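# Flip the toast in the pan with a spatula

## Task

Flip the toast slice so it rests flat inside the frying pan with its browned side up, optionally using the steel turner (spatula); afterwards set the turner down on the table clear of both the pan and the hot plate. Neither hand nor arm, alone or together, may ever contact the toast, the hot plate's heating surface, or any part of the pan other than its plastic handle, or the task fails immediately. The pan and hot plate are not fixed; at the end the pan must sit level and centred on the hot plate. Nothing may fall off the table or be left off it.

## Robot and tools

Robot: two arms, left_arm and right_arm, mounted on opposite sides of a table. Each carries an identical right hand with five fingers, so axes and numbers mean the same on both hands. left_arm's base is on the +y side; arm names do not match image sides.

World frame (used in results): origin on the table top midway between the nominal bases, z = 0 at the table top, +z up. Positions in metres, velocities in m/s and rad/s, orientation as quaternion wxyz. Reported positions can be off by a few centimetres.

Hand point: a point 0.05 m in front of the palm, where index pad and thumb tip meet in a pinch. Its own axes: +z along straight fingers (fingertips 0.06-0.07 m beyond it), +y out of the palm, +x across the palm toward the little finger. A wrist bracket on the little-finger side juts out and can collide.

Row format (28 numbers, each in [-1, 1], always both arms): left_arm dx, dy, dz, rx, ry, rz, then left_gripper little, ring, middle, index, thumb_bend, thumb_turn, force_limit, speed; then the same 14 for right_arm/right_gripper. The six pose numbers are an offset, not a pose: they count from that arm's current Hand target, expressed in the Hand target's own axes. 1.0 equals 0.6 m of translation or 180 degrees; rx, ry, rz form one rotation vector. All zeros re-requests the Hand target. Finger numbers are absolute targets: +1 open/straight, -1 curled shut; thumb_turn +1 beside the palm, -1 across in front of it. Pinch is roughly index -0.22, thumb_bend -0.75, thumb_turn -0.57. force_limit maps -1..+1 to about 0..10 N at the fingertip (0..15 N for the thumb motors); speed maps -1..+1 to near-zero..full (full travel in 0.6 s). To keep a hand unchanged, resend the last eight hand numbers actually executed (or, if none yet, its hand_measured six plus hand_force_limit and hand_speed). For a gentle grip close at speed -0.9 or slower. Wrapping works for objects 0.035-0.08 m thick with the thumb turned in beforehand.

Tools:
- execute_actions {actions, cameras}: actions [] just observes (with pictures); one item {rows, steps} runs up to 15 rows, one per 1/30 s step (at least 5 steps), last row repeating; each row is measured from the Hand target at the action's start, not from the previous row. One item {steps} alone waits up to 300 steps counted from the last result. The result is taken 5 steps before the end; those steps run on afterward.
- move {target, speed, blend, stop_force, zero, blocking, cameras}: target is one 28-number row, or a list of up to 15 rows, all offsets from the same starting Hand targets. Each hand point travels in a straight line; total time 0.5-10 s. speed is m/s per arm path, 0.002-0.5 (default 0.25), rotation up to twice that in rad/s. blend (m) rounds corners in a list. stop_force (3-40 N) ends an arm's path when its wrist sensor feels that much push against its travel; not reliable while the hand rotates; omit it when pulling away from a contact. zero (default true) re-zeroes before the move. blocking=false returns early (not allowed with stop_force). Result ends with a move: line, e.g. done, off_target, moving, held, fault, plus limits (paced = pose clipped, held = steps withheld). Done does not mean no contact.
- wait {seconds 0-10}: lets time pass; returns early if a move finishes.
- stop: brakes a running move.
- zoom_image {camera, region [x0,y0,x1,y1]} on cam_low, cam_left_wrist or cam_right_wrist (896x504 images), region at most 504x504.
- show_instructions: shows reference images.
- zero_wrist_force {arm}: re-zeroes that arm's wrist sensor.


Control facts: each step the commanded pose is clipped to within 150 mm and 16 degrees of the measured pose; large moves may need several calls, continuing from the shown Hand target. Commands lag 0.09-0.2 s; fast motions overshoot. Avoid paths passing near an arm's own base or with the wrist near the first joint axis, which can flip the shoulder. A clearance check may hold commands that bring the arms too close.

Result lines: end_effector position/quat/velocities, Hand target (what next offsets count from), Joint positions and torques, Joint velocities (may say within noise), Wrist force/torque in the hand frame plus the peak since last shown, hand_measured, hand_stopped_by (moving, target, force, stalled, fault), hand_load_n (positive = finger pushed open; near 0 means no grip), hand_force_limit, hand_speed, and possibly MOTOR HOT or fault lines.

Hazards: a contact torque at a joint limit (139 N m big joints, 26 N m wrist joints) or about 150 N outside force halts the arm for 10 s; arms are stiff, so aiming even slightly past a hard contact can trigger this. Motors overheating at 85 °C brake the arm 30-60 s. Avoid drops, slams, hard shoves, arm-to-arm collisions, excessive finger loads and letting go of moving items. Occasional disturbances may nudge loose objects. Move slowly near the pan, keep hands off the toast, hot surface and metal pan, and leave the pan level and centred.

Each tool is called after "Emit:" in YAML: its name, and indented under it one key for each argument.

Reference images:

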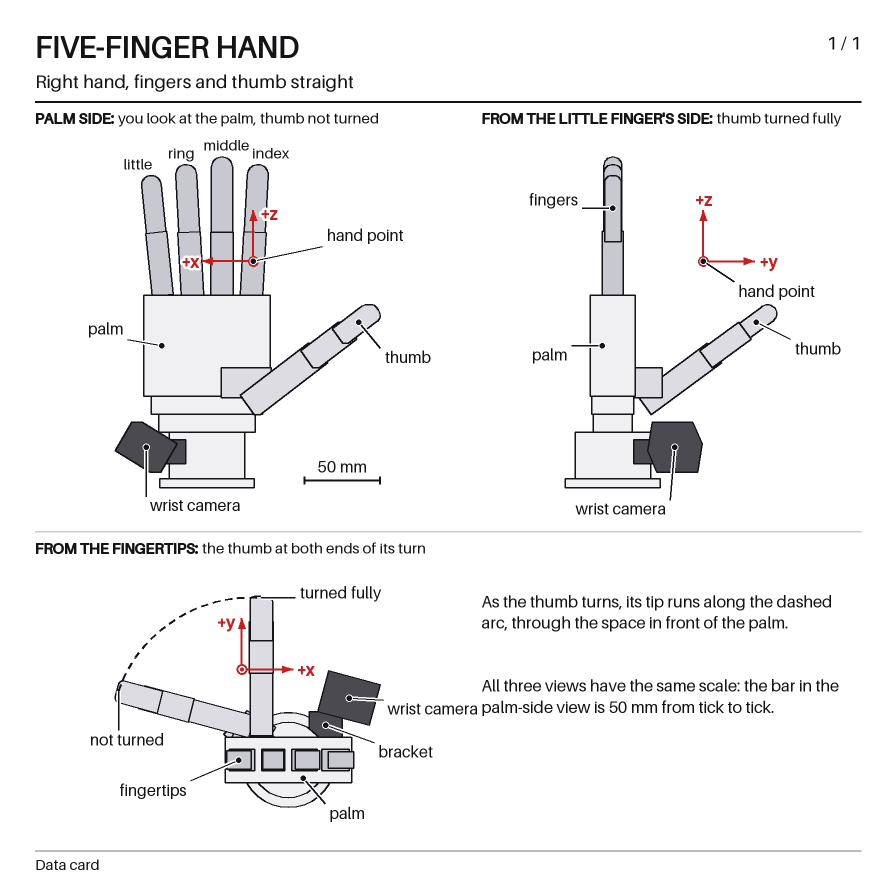

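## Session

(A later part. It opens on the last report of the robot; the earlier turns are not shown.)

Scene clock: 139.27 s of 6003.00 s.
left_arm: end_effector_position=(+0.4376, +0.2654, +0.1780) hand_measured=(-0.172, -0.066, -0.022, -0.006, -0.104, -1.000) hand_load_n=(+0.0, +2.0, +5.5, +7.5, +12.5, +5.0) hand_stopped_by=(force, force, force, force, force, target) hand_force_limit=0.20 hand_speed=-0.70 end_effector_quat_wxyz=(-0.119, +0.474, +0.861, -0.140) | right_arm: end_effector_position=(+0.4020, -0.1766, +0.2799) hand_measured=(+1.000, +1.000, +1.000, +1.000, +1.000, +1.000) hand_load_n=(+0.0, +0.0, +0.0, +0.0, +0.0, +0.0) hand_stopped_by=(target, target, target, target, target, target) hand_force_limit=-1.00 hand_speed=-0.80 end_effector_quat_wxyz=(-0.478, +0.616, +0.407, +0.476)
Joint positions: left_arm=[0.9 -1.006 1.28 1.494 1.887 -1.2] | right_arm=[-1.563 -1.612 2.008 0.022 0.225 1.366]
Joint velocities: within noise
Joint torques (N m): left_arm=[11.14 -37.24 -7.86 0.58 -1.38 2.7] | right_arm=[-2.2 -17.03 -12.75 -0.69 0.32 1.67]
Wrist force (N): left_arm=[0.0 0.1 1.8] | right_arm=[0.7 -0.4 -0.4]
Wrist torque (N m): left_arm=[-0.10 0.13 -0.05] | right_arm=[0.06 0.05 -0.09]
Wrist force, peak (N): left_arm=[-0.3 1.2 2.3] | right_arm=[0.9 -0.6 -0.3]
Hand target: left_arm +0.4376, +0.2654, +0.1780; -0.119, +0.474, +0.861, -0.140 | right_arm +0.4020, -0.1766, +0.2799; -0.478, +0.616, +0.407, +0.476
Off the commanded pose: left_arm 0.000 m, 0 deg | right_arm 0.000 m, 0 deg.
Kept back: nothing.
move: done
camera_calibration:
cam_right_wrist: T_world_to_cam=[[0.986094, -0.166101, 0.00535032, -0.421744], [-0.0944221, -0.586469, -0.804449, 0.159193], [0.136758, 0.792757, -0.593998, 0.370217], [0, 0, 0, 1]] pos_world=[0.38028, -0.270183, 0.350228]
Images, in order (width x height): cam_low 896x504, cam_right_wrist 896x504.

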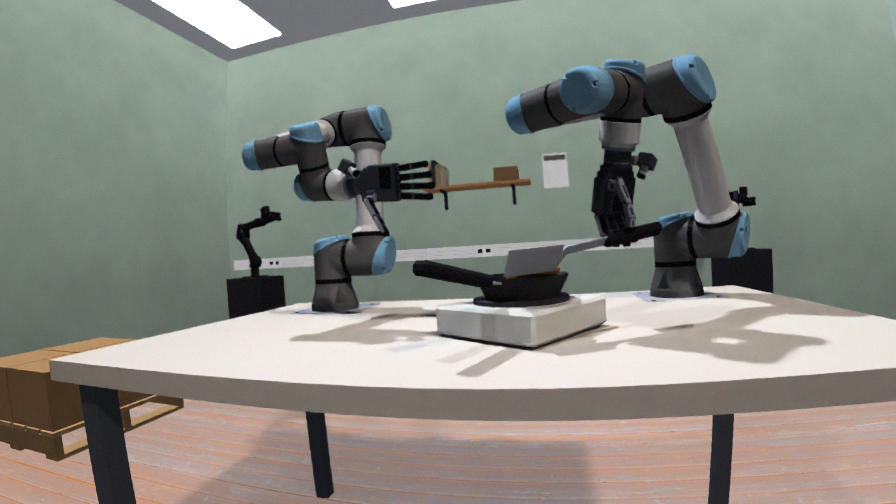

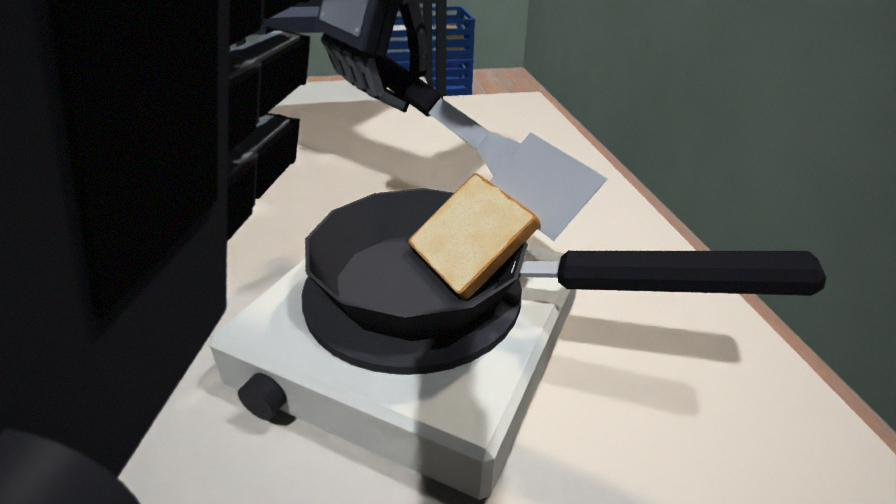

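Emit:
move:
  target:
    - [-0.0063,0.0225,-0.009,0,0,0,-0.8,-0.8,-0.8,-0.8,-0.6,-1,0.2,-0.7,0,0,0,0,0,0,1,1,1,1,1,1,-1,-0.8]
    - [-0.0092,0.0367,0.0283,0,0,0,-0.8,-0.8,-0.8,-0.8,-0.6,-1,0.2,-0.7,0,0,0,0,0,0,1,1,1,1,1,1,-1,-0.8]
    - [0.0004,0.0022,0.0421,0,0,0,-0.8,-0.8,-0.8,-0.8,-0.6,-1,0.2,-0.7,0,0,0,0,0,0,1,1,1,1,1,1,-1,-0.8]
  speed: 0.03
  stop_force: 4
  cameras: ["cam_low","cam_right_wrist"]

Emit:
zoom_image:
  camera: "cam_right_wrist"
  region: [400, 140, 600, 300]

Emit:
zoom_image:
  camera: "cam_low"
  region: [470, 220, 640, 320]

Scene clock: 143.27 s of 6003.00 s.
left_arm: end_effector_position=(+0.4300, +0.2630, +0.1540) hand_measured=(-0.172, -0.066, -0.022, -0.006, -0.104, -1.000) hand_load_n=(+0.5, +2.0, +5.0, +7.0, +12.5, +5.0) hand_stopped_by=(force, force, force, force, force, target) hand_force_limit=0.20 hand_speed=-0.70 end_effector_quat_wxyz=(-0.119, +0.474, +0.861, -0.140) | right_arm: end_effector_position=(+0.4020, -0.1766, +0.2799) hand_measured=(+1.000, +1.000, +1.000, +1.000, +1.000, +1.000) hand_load_n=(+0.0, +0.0, +0.0, +0.0, +0.0, +0.0) hand_stopped_by=(target, target, target, target, target, target) hand_force_limit=-1.00 hand_speed=-0.80 end_effector_quat_wxyz=(-0.478, +0.616, +0.407, +0.476)
Joint positions: left_arm=[0.886 -1.003 1.339 1.428 1.889 -1.214] | right_arm=[-1.563 -1.612 2.008 0.022 0.225 1.366]
Joint velocities: within noise
Joint torques (N m): left_arm=[10.1 -37.19 -29.49 4.44 -1.23 2.97] | right_arm=[-1.65 -18.83 -13.33 -0.84 0.46 1.66]
Wrist force (N): left_arm=[0.0 0.9 2.0] | right_arm=[0.5 -0.5 -0.3]
Wrist torque (N m): left_arm=[-0.09 0.11 -0.13] | right_arm=[0.05 0.06 -0.10]
Wrist force, peak (N): left_arm=[0.0 1.1 2.1] | right_arm=[0.9 -0.5 -0.4]
Hand target: left_arm +0.4300, +0.2630, +0.1540; -0.119, +0.474, +0.861, -0.140 | right_arm +0.4020, -0.1766, +0.2799; -0.478, +0.616, +0.407, +0.476
Off the commanded pose: left_arm 0.000 m, 0 deg | right_arm 0.000 m, 0 deg.
Kept back: nothing.
move: done
camera_calibration:
cam_right_wrist: T_world_to_cam=[[0.986094, -0.166101, 0.00535031, -0.421744], [-0.0944222, -0.586469, -0.804449, 0.159193], [0.136758, 0.792757, -0.593998, 0.370218], [0, 0, 0, 1]] pos_world=[0.38028, -0.270183, 0.350228]
Images, in order (width x height): cam_low 896x504, cam_right_wrist 896x504.

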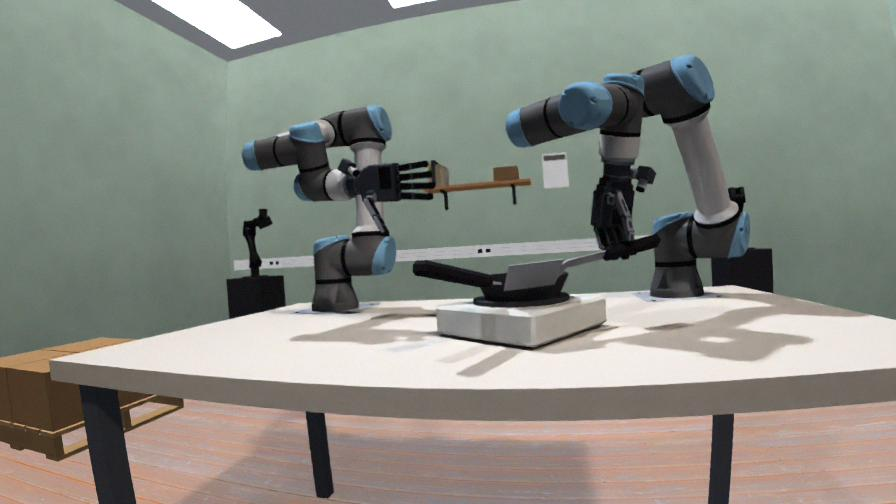

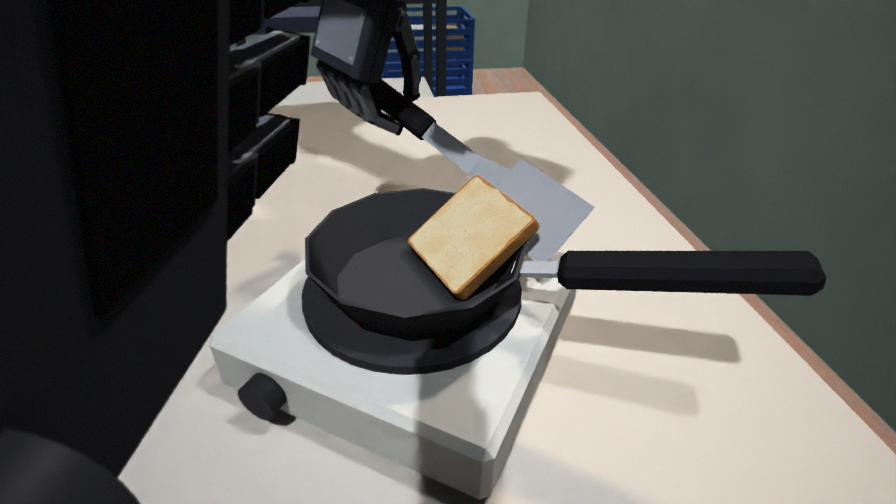

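Scaled by 2.520.

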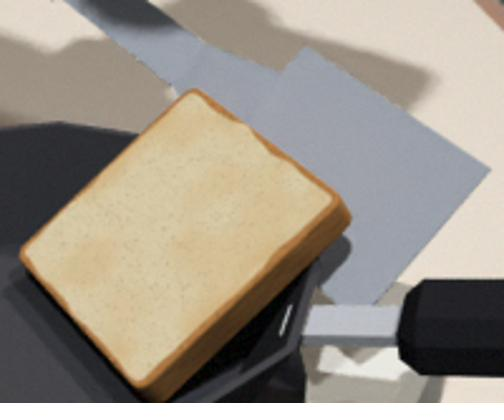

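Scaled by 2.965.

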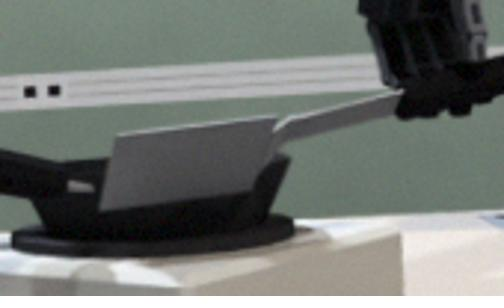

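Emit:
move:
  target: [0.0025,-0.0125,-0.0323,0,0,0,-0.8,-0.8,-0.8,-0.8,-0.6,-1,0.2,-0.7,0,0,0,0,0,0,1,1,1,1,1,1,-1,-0.8]
  speed: 0.03
  cameras: ["cam_low","cam_right_wrist"]

Emit:
zoom_image:
  camera: "cam_right_wrist"
  region: [400, 140, 600, 300]

Emit:
zoom_image:
  camera: "cam_low"
  region: [470, 220, 640, 320]

Scene clock: 144.60 s of 6003.00 s.
left_arm: end_effector_position=(+0.4299, +0.2629, +0.1751) hand_measured=(-0.172, -0.066, -0.022, -0.006, -0.104, -1.000) hand_load_n=(+0.5, +2.0, +5.5, +7.5, +13.0, +4.5) hand_stopped_by=(force, force, force, force, force, target) hand_force_limit=0.20 hand_speed=-0.70 end_effector_quat_wxyz=(-0.119, +0.474, +0.861, -0.140) end_effector_velocity=(+0.000, -0.001, -0.001) end_effector_angular_velocity=(-0.002, -0.002, -0.002) | right_arm: end_effector_position=(+0.4020, -0.1766, +0.2799) hand_measured=(+1.000, +1.000, +1.000, +1.000, +1.000, +1.000) hand_load_n=(+0.0, +0.0, +0.0, +0.0, +0.0, +0.0) hand_stopped_by=(target, target, target, target, target, target) hand_force_limit=-1.00 hand_speed=-0.80 end_effector_quat_wxyz=(-0.478, +0.616, +0.407, +0.476)
Joint positions: left_arm=[0.886 -1.019 1.308 1.475 1.889 -1.214] | right_arm=[-1.563 -1.612 2.008 0.022 0.225 1.366]
Joint velocities: left_arm=[-0.001 0.001 0.002 -0.005 0 0.001] | right_arm=[within noise]
Joint torques (N m): left_arm=[-10.3 -37.35 -7.97 0.42 1.3 -2.68] | right_arm=[-1.49 -18.12 -13.27 -0.69 0.31 1.67]
Wrist force (N): left_arm=[-0.1 0.3 1.9] | right_arm=[0.4 0.1 -0.4]
Wrist torque (N m): left_arm=[-0.04 0.15 -0.03] | right_arm=[0.15 0.08 -0.08]
Wrist force, peak (N): left_arm=[-0.2 1.1 2.6] | right_arm=[0.9 -0.2 -0.3]
Hand target: left_arm +0.4299, +0.2629, +0.1748; -0.119, +0.474, +0.861, -0.140 | right_arm +0.4020, -0.1766, +0.2799; -0.478, +0.616, +0.407, +0.476
Off the commanded pose: left_arm 0.000 m, 0 deg | right_arm 0.000 m, 0 deg.
Kept back: nothing.
move: done
camera_calibration:
cam_right_wrist: T_world_to_cam=[[0.986094, -0.166101, 0.0053503, -0.421744], [-0.0944221, -0.586469, -0.804449, 0.159193], [0.136758, 0.792757, -0.593998, 0.370218], [0, 0, 0, 1]] pos_world=[0.38028, -0.270183, 0.350228]
Images, in order (width x height): cam_low 896x504, cam_right_wrist 896x504.

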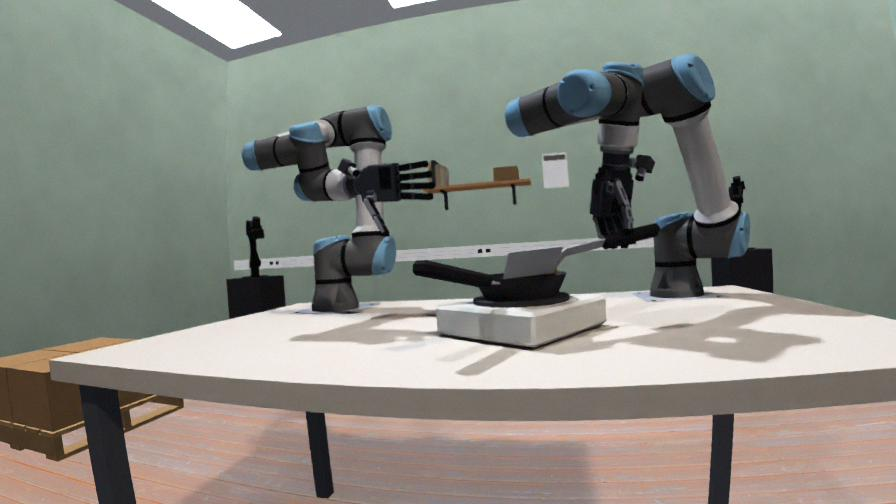

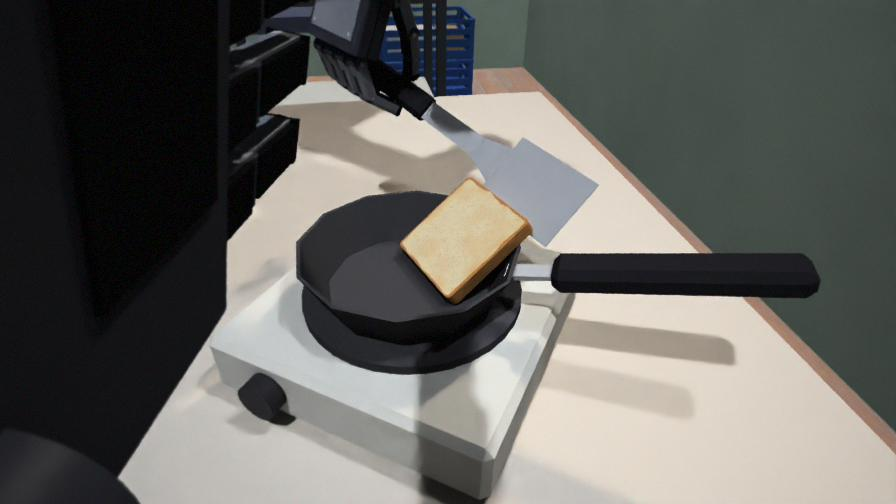

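Scaled by 2.520.

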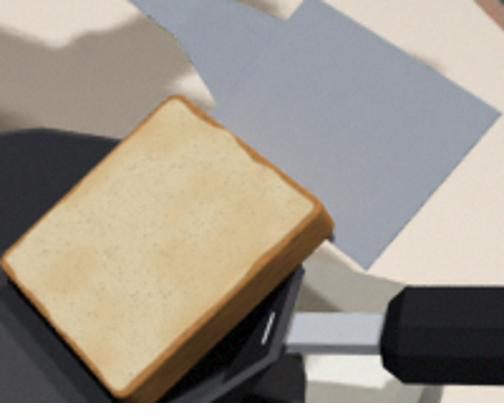

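Scaled by 2.965.

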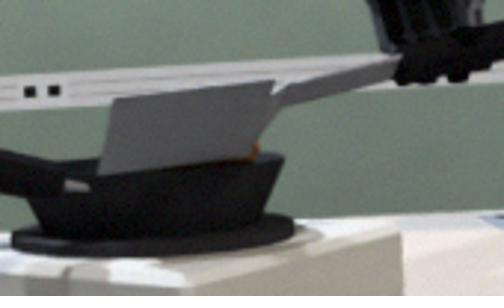

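Emit:
move:
  target:
    - [-0.0082,0.0299,-0.012,0,0,0,-0.8,-0.8,-0.8,-0.8,-0.6,-1,0.2,-0.7,0,0,0,0,0,0,1,1,1,1,1,1,-1,-0.8]
    - [-0.0097,0.0657,-0.0111,0.1683,0.0158,-0.0007,-0.8,-0.8,-0.8,-0.8,-0.6,-1,0.2,-0.7,0,0,0,0,0,0,1,1,1,1,1,1,-1,-0.8]
  speed: 0.15
  cameras: ["cam_low","cam_right_wrist"]

Emit:
zoom_image:
  camera: "cam_right_wrist"
  region: [400, 140, 600, 300]

Emit:
zoom_image:
  camera: "cam_low"
  region: [470, 220, 640, 320]

Scene clock: 151.23 s of 6003.00 s.
left_arm: end_effector_position=(+0.4662, +0.2790, +0.1666) hand_measured=(-0.172, -0.066, -0.022, -0.006, -0.104, -1.000) hand_load_n=(+1.5, +2.0, +5.0, +6.0, +13.5, +4.0) hand_stopped_by=(force, force, force, force, force, target) hand_force_limit=0.20 hand_speed=-0.70 end_effector_quat_wxyz=(-0.260, +0.429, +0.791, -0.349) end_effector_velocity=(+0.000, +0.000, +0.000) end_effector_angular_velocity=(+0.009, -0.013, +0.001) | right_arm: end_effector_position=(+0.4020, -0.1766, +0.2799) hand_measured=(+1.000, +1.000, +1.000, +1.000, +1.000, +1.000) hand_load_n=(+0.0, +0.0, +0.0, +0.0, +0.0, +0.0) hand_stopped_by=(target, target, target, target, target, target) hand_force_limit=-1.00 hand_speed=-0.80 end_effector_quat_wxyz=(-0.478, +0.616, +0.407, +0.476)
Joint positions: left_arm=[1.137 -0.693 1.018 1.933 2.209 -0.773] | right_arm=[-1.563 -1.612 2.008 0.022 0.225 1.366]
Joint velocities: left_arm=[-0.004 -0.008 0.004 -0.015 -0.008 -0.016] | right_arm=[within noise]
Joint torques (N m): left_arm=[-9.13 -64.03 -6.8 0.73 -1.1 -2.29] | right_arm=[-0.9 -18.21 -13.84 -0.63 0.43 1.75]
Wrist force (N): left_arm=[-0.6 0.2 1.4] | right_arm=[0.3 -0.4 0.0]
Wrist torque (N m): left_arm=[-0.25 0.17 -0.21] | right_arm=[0.05 0.08 -0.10]
Wrist force, peak (N): left_arm=[-0.1 0.1 2.2] | right_arm=[0.8 -0.4 -0.6]
Hand target: left_arm +0.4660, +0.2790, +0.1666; -0.260, +0.429, +0.792, -0.349 | right_arm +0.4020, -0.1766, +0.2799; -0.478, +0.616, +0.407, +0.476
Off the commanded pose: left_arm 0.000 m, 0 deg | right_arm 0.000 m, 0 deg.
Kept back: nothing.
move: done
camera_calibration:
cam_right_wrist: T_world_to_cam=[[0.986094, -0.166101, 0.00535028, -0.421744], [-0.0944222, -0.586469, -0.804449, 0.159193], [0.136758, 0.792757, -0.593998, 0.370218], [0, 0, 0, 1]] pos_world=[0.38028, -0.270183, 0.350228]
Images, in order (width x height): cam_low 896x504, cam_right_wrist 896x504.

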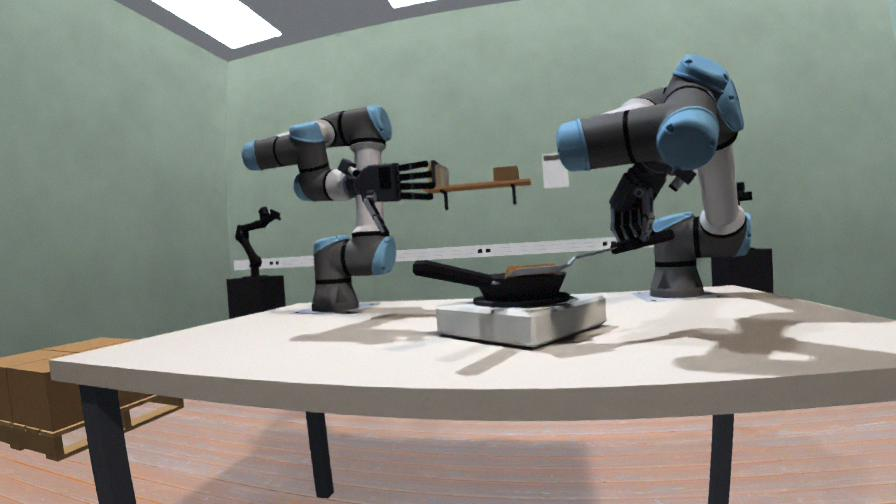

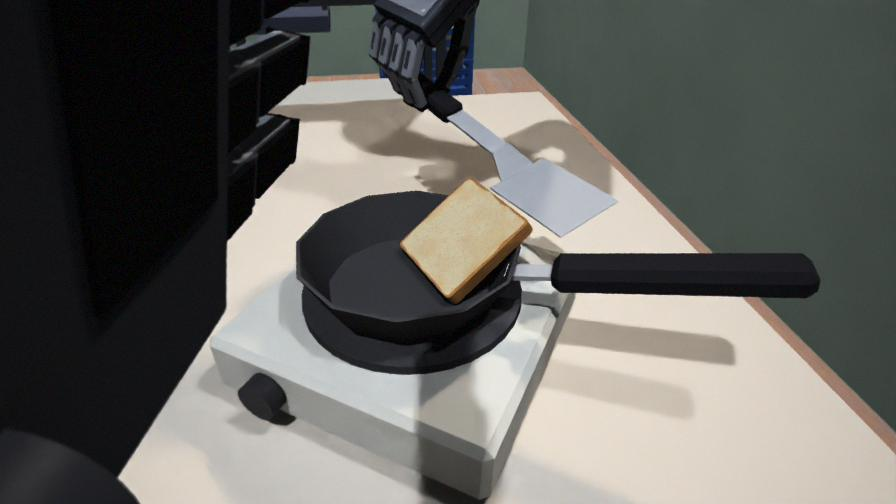

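Scaled by 2.520.

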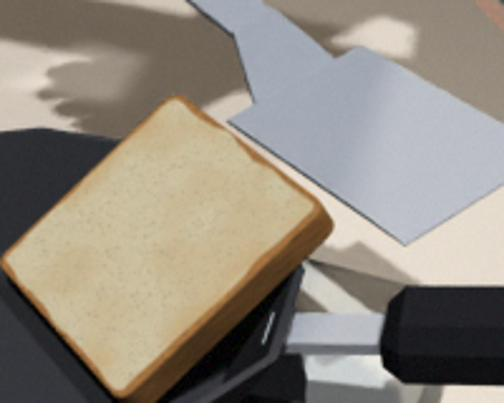

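Scaled by 2.965.

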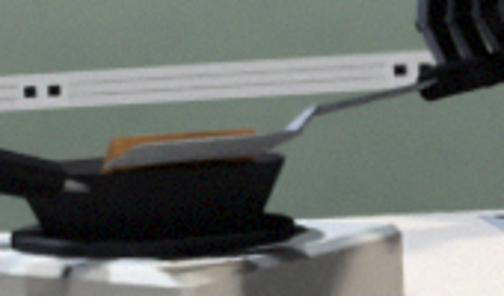

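Emit:
zoom_image:
  camera: "cam_low"
  region: [485, 245, 585, 305]

Emit:
zoom_image:
  camera: "cam_right_wrist"
  region: [470, 160, 620, 250]

Scaled by 5.040.

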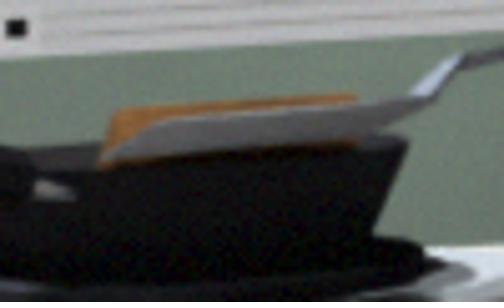

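Scaled by 3.360.

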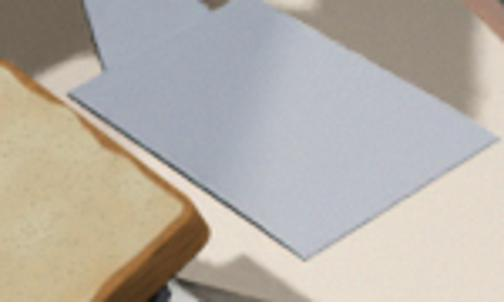

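Emit:
move:
  target: [0.0051,-0.0214,0.0251,0,0,0,-0.8,-0.8,-0.8,-0.8,-0.6,-1,0.2,-0.7,0,0,0,0,0,0,1,1,1,1,1,1,-1,-0.8]
  speed: 0.03
  stop_force: 3
  cameras: ["cam_low","cam_right_wrist"]

Emit:
zoom_image:
  camera: "cam_right_wrist"
  region: [400, 140, 600, 300]

Emit:
zoom_image:
  camera: "cam_low"
  region: [485, 245, 585, 305]

Scene clock: 154.97 s of 6003.00 s.
left_arm: end_effector_position=(+0.4474, +0.2717, +0.1676) hand_measured=(-0.172, -0.066, -0.022, -0.006, -0.104, -1.000) hand_load_n=(+1.0, +2.0, +5.0, +6.5, +13.5, +4.0) hand_stopped_by=(force, force, force, force, force, target) hand_force_limit=0.20 hand_speed=-0.70 end_effector_quat_wxyz=(-0.260, +0.429, +0.792, -0.349) | right_arm: end_effector_position=(+0.4020, -0.1766, +0.2799) hand_measured=(+1.000, +1.000, +1.000, +1.000, +1.000, +1.000) hand_load_n=(+0.0, +0.0, +0.0, +0.0, +0.0, +0.0) hand_stopped_by=(target, target, target, target, target, target) hand_force_limit=-1.00 hand_speed=-0.80 end_effector_quat_wxyz=(-0.478, +0.616, +0.407, +0.476)
Joint positions: left_arm=[1.113 -0.736 1.092 1.887 2.224 -0.796] | right_arm=[-1.563 -1.612 2.008 0.022 0.225 1.366]
Joint velocities: within noise
Joint torques (N m): left_arm=[10.54 -46.46 -29.22 4.38 -1.03 2.97] | right_arm=[-1.27 -18.43 -13.9 -0.7 0.47 1.68]
Wrist force (N): left_arm=[-0.5 0.2 1.3] | right_arm=[0.5 -0.5 -0.3]
Wrist torque (N m): left_arm=[-0.26 0.16 -0.18] | right_arm=[0.05 0.06 -0.10]
Wrist force, peak (N): left_arm=[-0.8 0.5 1.7] | right_arm=[0.8 -0.4 -0.7]
Hand target: left_arm +0.4474, +0.2717, +0.1676; -0.260, +0.429, +0.792, -0.349 | right_arm +0.4020, -0.1766, +0.2799; -0.478, +0.616, +0.407, +0.476
Off the commanded pose: left_arm 0.000 m, 0 deg | right_arm 0.000 m, 0 deg.
Kept back: nothing.
move: done
camera_calibration:
cam_right_wrist: T_world_to_cam=[[0.986094, -0.166101, 0.00535027, -0.421744], [-0.0944222, -0.586469, -0.804449, 0.159193], [0.136758, 0.792757, -0.593998, 0.370218], [0, 0, 0, 1]] pos_world=[0.38028, -0.270183, 0.350228]
Images, in order (width x height): cam_low 896x504, cam_right_wrist 896x504.

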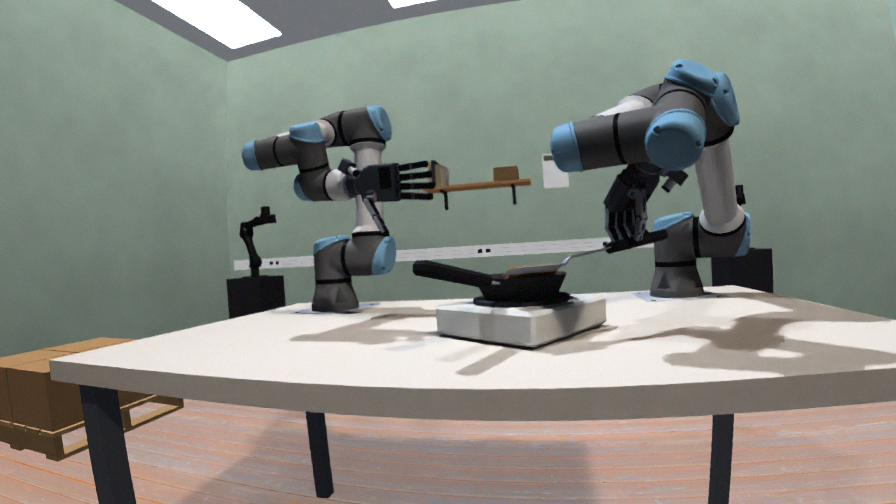

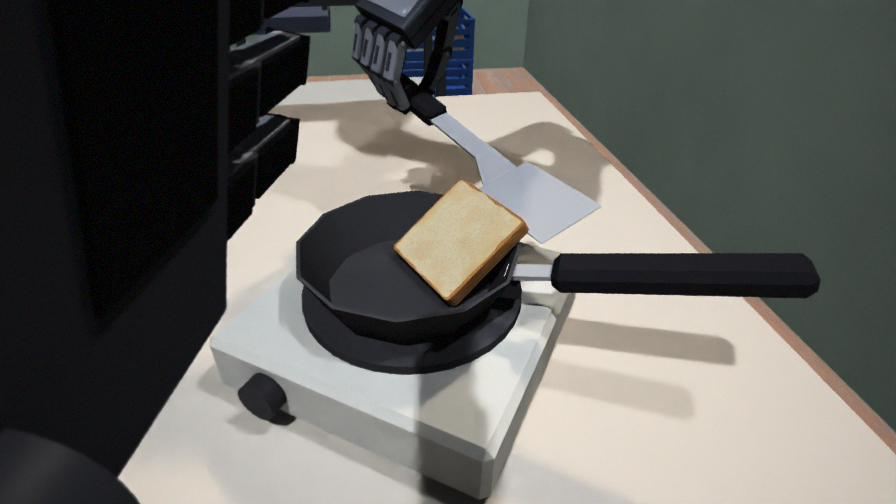

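Scaled by 2.520.

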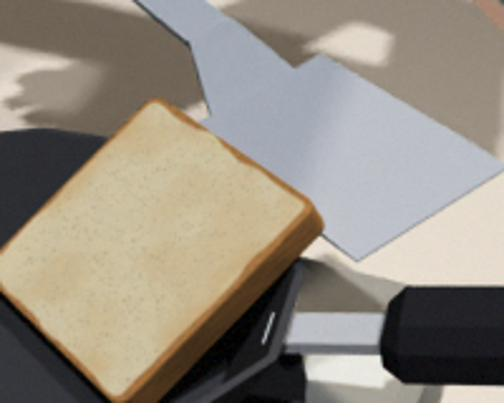

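Scaled by 5.040.

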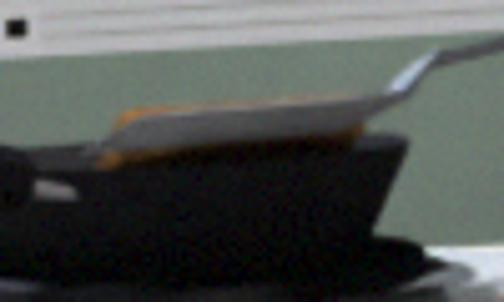

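Emit:
move:
  target:
    - [-0.0029,0.0121,-0.0156,0,0,0,-0.8,-0.8,-0.8,-0.8,-0.6,-1,0.2,-0.7,0,0,0,0,0,0,1,1,1,1,1,1,-1,-0.8]
    - [-0.0036,0.0166,-0.012,0,0,0,-0.8,-0.8,-0.8,-0.8,-0.6,-1,0.2,-0.7,0,0,0,0,0,0,1,1,1,1,1,1,-1,-0.8]
    - [0.0018,-0.0056,0.0166,0,0,0,-0.8,-0.8,-0.8,-0.8,-0.6,-1,0.2,-0.7,0,0,0,0,0,0,1,1,1,1,1,1,-1,-0.8]
  speed: 0.03
  stop_force: 3
  cameras: ["cam_low","cam_right_wrist"]

Emit:
zoom_image:
  camera: "cam_right_wrist"
  region: [400, 140, 600, 300]

Emit:
zoom_image:
  camera: "cam_low"
  region: [485, 245, 585, 305]

Scene clock: 157.77 s of 6003.00 s.
left_arm: end_effector_position=(+0.4381, +0.2680, +0.1641) hand_measured=(-0.172, -0.066, -0.022, -0.006, -0.104, -1.000) hand_load_n=(+1.0, +2.0, +5.0, +6.0, +13.5, +4.0) hand_stopped_by=(force, force, force, force, force, target) hand_force_limit=0.20 hand_speed=-0.70 end_effector_quat_wxyz=(-0.260, +0.429, +0.792, -0.349) | right_arm: end_effector_position=(+0.4020, -0.1766, +0.2799) hand_measured=(+1.000, +1.000, +1.000, +1.000, +1.000, +1.000) hand_load_n=(+0.0, +0.0, +0.0, +0.0, +0.0, +0.0) hand_stopped_by=(target, target, target, target, target, target) hand_force_limit=-1.00 hand_speed=-0.80 end_effector_quat_wxyz=(-0.478, +0.616, +0.407, +0.476)
Joint positions: left_arm=[1.101 -0.753 1.131 1.858 2.232 -0.809] | right_arm=[-1.563 -1.612 2.008 0.022 0.225 1.366]
Joint velocities: within noise
Joint torques (N m): left_arm=[10.82 -46.3 -29.3 4.44 -0.93 2.92] | right_arm=[-1.42 -18.17 -13.92 -0.67 0.39 1.6]
Wrist force (N): left_arm=[-0.5 0.2 1.8] | right_arm=[0.7 -0.3 0.0]
Wrist torque (N m): left_arm=[-0.26 0.16 -0.17] | right_arm=[0.06 0.04 -0.08]
Wrist force, peak (N): left_arm=[-0.6 0.2 1.8] | right_arm=[1.0 -0.4 -0.3]
Hand target: left_arm +0.4381, +0.2680, +0.1641; -0.260, +0.429, +0.792, -0.349 | right_arm +0.4020, -0.1766, +0.2799; -0.478, +0.616, +0.407, +0.476
Off the commanded pose: left_arm 0.000 m, 0 deg | right_arm 0.000 m, 0 deg.
Kept back: nothing.
move: done
camera_calibration:
cam_right_wrist: T_world_to_cam=[[0.986094, -0.166101, 0.00535026, -0.421744], [-0.0944222, -0.586469, -0.804449, 0.159193], [0.136758, 0.792757, -0.593998, 0.370217], [0, 0, 0, 1]] pos_world=[0.38028, -0.270183, 0.350228]
Images, in order (width x height): cam_low 896x504, cam_right_wrist 896x504.

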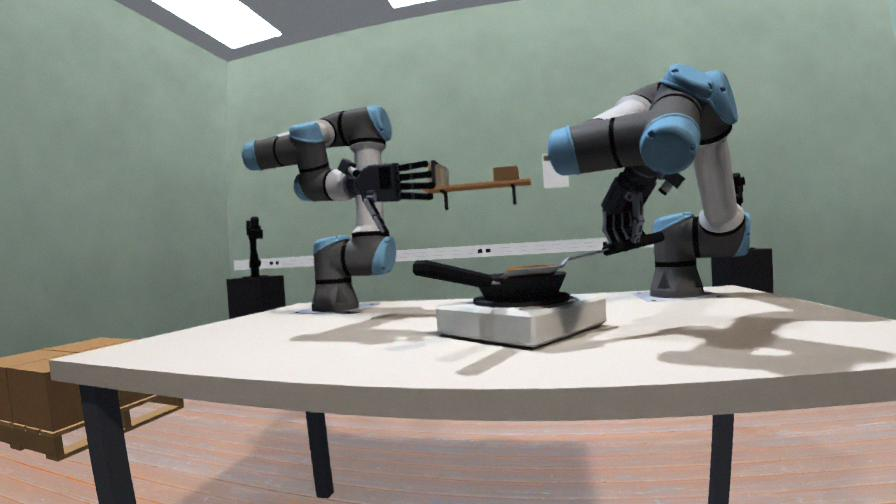

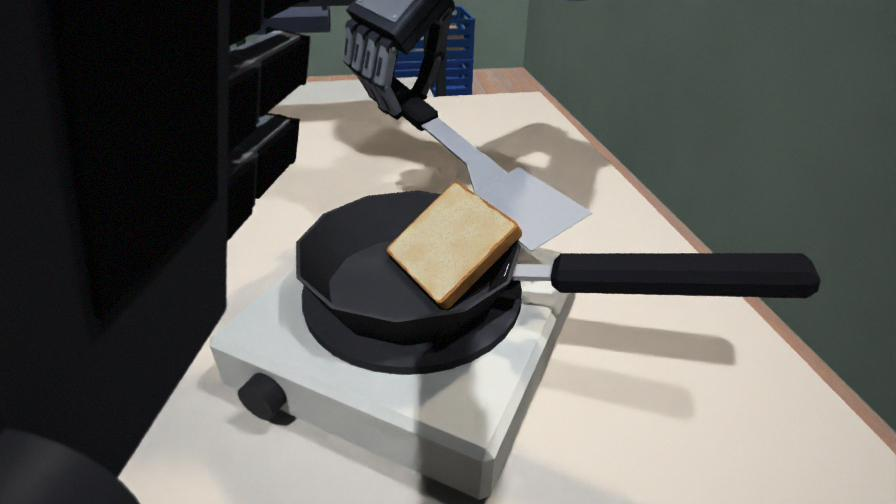

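Scaled by 2.520.

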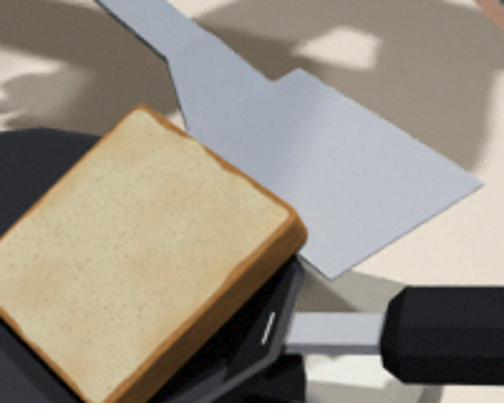

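Scaled by 5.040.

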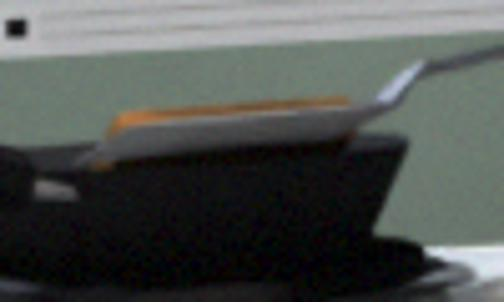

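Emit:
move:
  target:
    - [0.009,-0.0889,-0.1553,0,0,0,-0.8,-0.8,-0.8,-0.8,-0.6,-1,0.2,-0.7,0,0,0,0,0,0,1,1,1,1,1,1,-1,-0.8]
    - [0.152,-0.336,-0.158,-0.1245,-0.1925,-0.2498,-0.8,-0.8,-0.8,-0.8,-0.6,-1,0.2,-0.7,0,0,0,0,0,0,1,1,1,1,1,1,-1,-0.8]
  speed: 0.25
  blend: 0.03
  cameras: ["cam_low","cam_right_wrist"]

Scene clock: 160.27 s of 6003.00 s.
left_arm: end_effector_position=(+0.4566, +0.2762, +0.2169) hand_measured=(-0.172, -0.066, -0.022, -0.006, -0.104, -1.000) hand_load_n=(+3.0, +1.0, +4.0, +6.0, +14.0, +4.0) hand_stopped_by=(force, force, force, force, force, target) hand_force_limit=0.20 hand_speed=-0.70 end_effector_quat_wxyz=(-0.259, +0.429, +0.792, -0.349) | right_arm: end_effector_position=(+0.4020, -0.1766, +0.2799) hand_measured=(+1.000, +1.000, +1.000, +1.000, +1.000, +1.000) hand_load_n=(+0.0, +0.0, +0.0, +0.0, +0.0, +0.0) hand_stopped_by=(target, target, target, target, target, target) hand_force_limit=-1.00 hand_speed=-0.80 end_effector_quat_wxyz=(-0.478, +0.616, +0.407, +0.476)
Joint positions: left_arm=[1.127 -0.757 0.999 2.005 2.216 -0.785] | right_arm=[-1.563 -1.612 2.008 0.022 0.225 1.366]
Joint velocities: within noise
Joint torques (N m): left_arm=[-10.6 -58.92 -13.03 1.17 2.72 -1.72] | right_arm=[-0.73 -18.35 -13.74 -0.66 0.43 1.56]
Wrist force (N): left_arm=[-0.3 0.7 1.3] | right_arm=[0.6 -0.4 -0.2]
Wrist torque (N m): left_arm=[-0.19 0.09 -0.17] | right_arm=[0.06 0.04 -0.09]
Wrist force, peak (N): left_arm=[0.8 -7.0 -7.8] | right_arm=[0.9 -0.3 -0.3]
Hand target: left_arm +0.4566, +0.2762, +0.2170; -0.259, +0.429, +0.792, -0.349 (not the last commanded pose) | right_arm +0.4020, -0.1766, +0.2799; -0.478, +0.616, +0.407, +0.476
Off the commanded pose: left_arm 0.199 m, 61 deg | right_arm 0.000 m, 0 deg.
Kept back: nothing.
move: held (left_arm; a check stopped the path); path passed 0 of 2 targets; limits=held
pose unreachable (left arm): on one or more control steps of this call this arm could not follow its commanded pose, so it was not sent that pose on those steps. It may still have moved: this result reports where it is.
cause: moving toward the commanded pose would bring two parts of the arm too close to each other (joints 4 (wrist 1) to 6 (wrist 3) lie between them).
camera_calibration:
cam_right_wrist: T_world_to_cam=[[0.986094, -0.166101, 0.00535005, -0.421743], [-0.0944224, -0.586469, -0.804449, 0.159193], [0.136757, 0.792757, -0.593998, 0.370218], [0, 0, 0, 1]] pos_world=[0.38028, -0.270183, 0.350228]
Images, in order (width x height): cam_low 896x504, cam_right_wrist 896x504.

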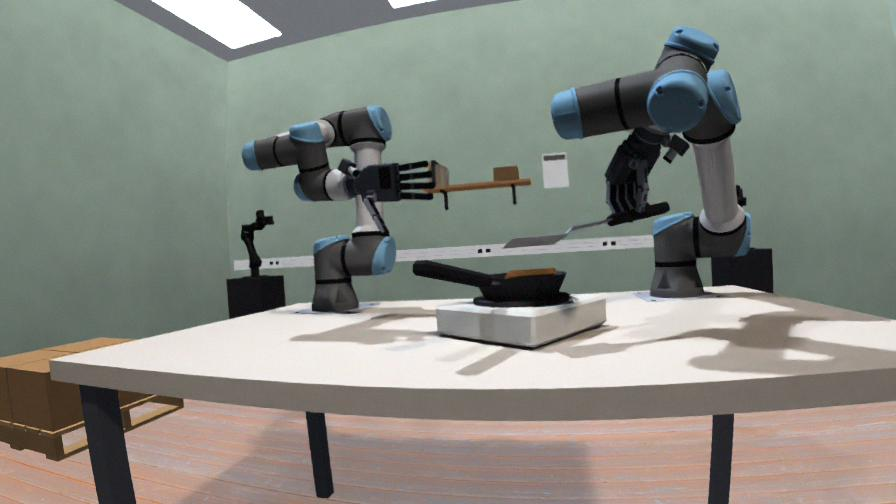

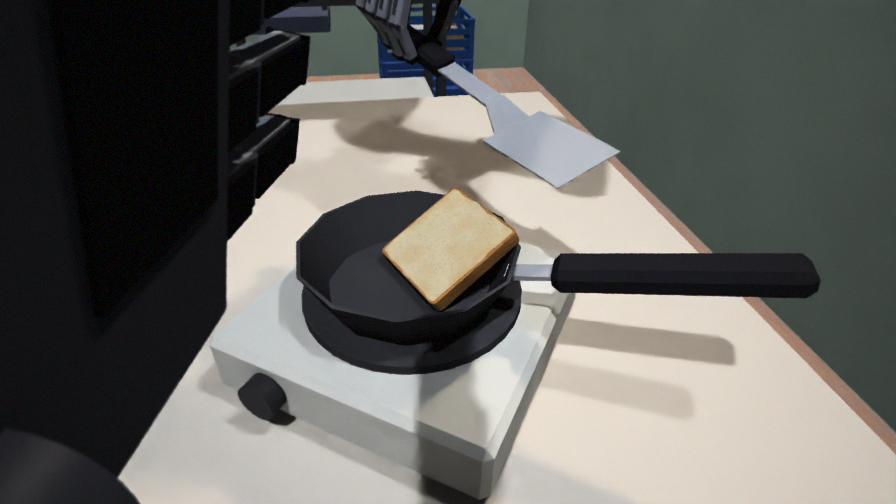

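Emit:
move:
  target: [0.036,-0.102,-0.026,-0.1683,-0.0158,0.0007,-0.8,-0.8,-0.8,-0.8,-0.6,-1,0.2,-0.7,0,0,0,0,0,0,1,1,1,1,1,1,-1,-0.8]
  speed: 0.25
  cameras: ["cam_right_wrist"]

Scene clock: 162.80 s of 6003.00 s.
left_arm: end_effector_position=(+0.4263, +0.2761, +0.2764) hand_measured=(-0.172, -0.066, -0.022, -0.006, -0.104, -1.000) hand_load_n=(+1.0, +0.5, +5.0, +8.5, +13.0, +5.5) hand_stopped_by=(force, force, force, force, force, target) hand_force_limit=0.20 hand_speed=-0.70 end_effector_quat_wxyz=(-0.118, +0.474, +0.861, -0.140) end_effector_velocity=(+0.001, +0.000, +0.000) end_effector_angular_velocity=(-0.008, +0.012, -0.001) | right_arm: end_effector_position=(+0.4020, -0.1766, +0.2799) hand_measured=(+1.000, +1.000, +1.000, +1.000, +1.000, +1.000) hand_load_n=(+0.0, +0.0, +0.0, +0.0, +0.0, +0.0) hand_stopped_by=(target, target, target, target, target, target) hand_force_limit=-1.00 hand_speed=-0.80 end_effector_quat_wxyz=(-0.478, +0.616, +0.407, +0.476)
Joint positions: left_arm=[0.902 -1.087 1.15 1.703 1.886 -1.2] | right_arm=[-1.563 -1.612 2.008 0.022 0.225 1.366]
Joint velocities: left_arm=[0.009 0.007 -0.006 0.008 0.012 0.012] | right_arm=[within noise]
Joint torques (N m): left_arm=[11.18 -35.99 -32.09 4.26 2.43 2.84] | right_arm=[-0.82 -18.56 -15.65 -0.64 0.37 1.66]
Wrist force (N): left_arm=[-0.2 0.1 2.0] | right_arm=[0.5 -0.1 -0.3]
Wrist torque (N m): left_arm=[-0.10 0.14 -0.06] | right_arm=[0.11 0.06 -0.08]
Wrist force, peak (N): left_arm=[-0.5 1.6 1.4] | right_arm=[0.8 -0.5 -0.4]
Hand target: left_arm +0.4264, +0.2761, +0.2765; -0.118, +0.474, +0.861, -0.140 | right_arm +0.4020, -0.1766, +0.2799; -0.478, +0.616, +0.407, +0.476
Off the commanded pose: left_arm 0.000 m, 0 deg | right_arm 0.000 m, 0 deg.
Kept back: nothing.
move: done
camera_calibration:
cam_right_wrist: T_world_to_cam=[[0.986094, -0.166101, 0.00535034, -0.421744], [-0.094422, -0.586469, -0.804449, 0.159193], [0.136757, 0.792757, -0.593998, 0.370218], [0, 0, 0, 1]] pos_world=[0.38028, -0.270183, 0.350228]
Images, in order (width x height): cam_right_wrist 896x504.

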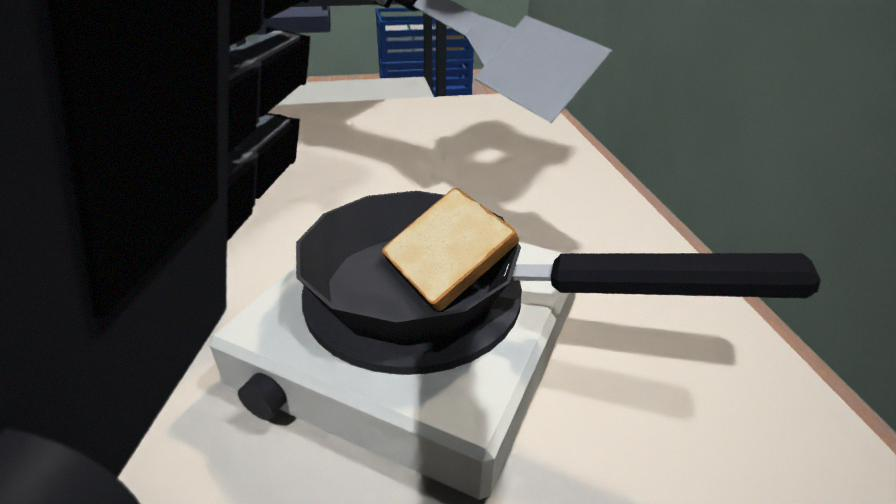

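Emit:
move:
  target: [0.0073,-0.2458,0.0698,-0.2669,0.1012,0.0243,-0.8,-0.8,-0.8,-0.8,-0.6,-1,0.2,-0.7,0,0,0,0,0,0,1,1,1,1,1,1,-1,-0.8]
  speed: 0.2
  cameras: ["cam_low","cam_right_wrist"]

Scene clock: 166.37 s of 6003.00 s.
left_arm: end_effector_position=(+0.2945, +0.1990, +0.2898) hand_measured=(-0.172, -0.066, -0.022, -0.006, -0.104, -1.000) hand_load_n=(+1.0, +1.5, +5.0, +9.0, +12.5, +5.5) hand_stopped_by=(force, force, force, force, force, target) hand_force_limit=0.20 hand_speed=-0.70 end_effector_quat_wxyz=(-0.041, +0.528, +0.797, +0.291) end_effector_velocity=(+0.001, -0.001, -0.001) end_effector_angular_velocity=(-0.013, +0.010, -0.001) | right_arm: end_effector_position=(+0.4020, -0.1766, +0.2799) hand_measured=(+1.000, +1.000, +1.000, +1.000, +1.000, +1.000) hand_load_n=(+0.0, +0.0, +0.0, +0.0, +0.0, +0.0) hand_stopped_by=(target, target, target, target, target, target) hand_force_limit=-1.00 hand_speed=-0.80 end_effector_quat_wxyz=(-0.478, +0.616, +0.407, +0.476)
Joint positions: left_arm=[0.128 -1.19 1.511 1.769 1.26 -1.924] | right_arm=[-1.563 -1.612 2.008 0.022 0.225 1.366]
Joint velocities: left_arm=[0.007 -0.003 -0.006 -0.007 0.006 0.013] | right_arm=[within noise]
Joint torques (N m): left_arm=[10.14 -44.22 -30.07 0.77 0.84 2.64] | right_arm=[-0.5 -17.95 -15.24 -0.78 0.41 1.58]
Wrist force (N): left_arm=[-0.1 0.0 2.3] | right_arm=[0.4 -0.4 -0.2]
Wrist torque (N m): left_arm=[0.19 0.03 0.06] | right_arm=[0.05 0.07 -0.10]
Wrist force, peak (N): left_arm=[-0.1 0.1 2.8] | right_arm=[0.6 -0.9 -0.2]
Hand target: left_arm +0.2945, +0.1989, +0.2899; -0.041, +0.528, +0.797, +0.291 | right_arm +0.4020, -0.1766, +0.2799; -0.478, +0.616, +0.407, +0.476
Off the commanded pose: left_arm 0.000 m, 0 deg | right_arm 0.000 m, 0 deg.
Kept back: nothing.
move: done
camera_calibration:
cam_right_wrist: T_world_to_cam=[[0.986094, -0.166101, 0.00535032, -0.421744], [-0.0944221, -0.586469, -0.804449, 0.159193], [0.136758, 0.792757, -0.593998, 0.370218], [0, 0, 0, 1]] pos_world=[0.38028, -0.270183, 0.350228]
Images, in order (width x height): cam_low 896x504, cam_right_wrist 896x504.

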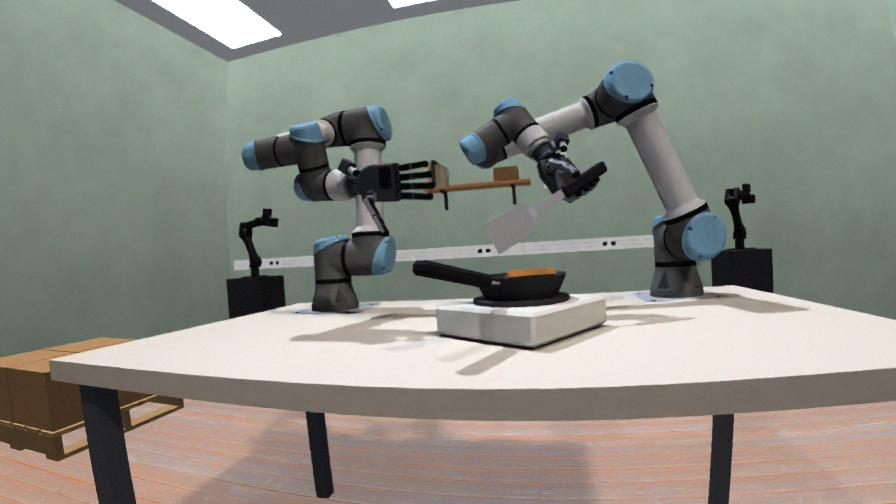

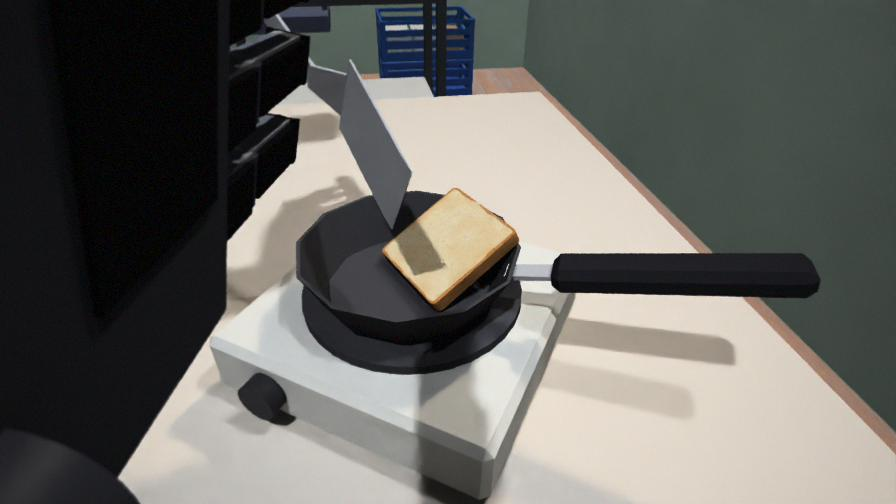

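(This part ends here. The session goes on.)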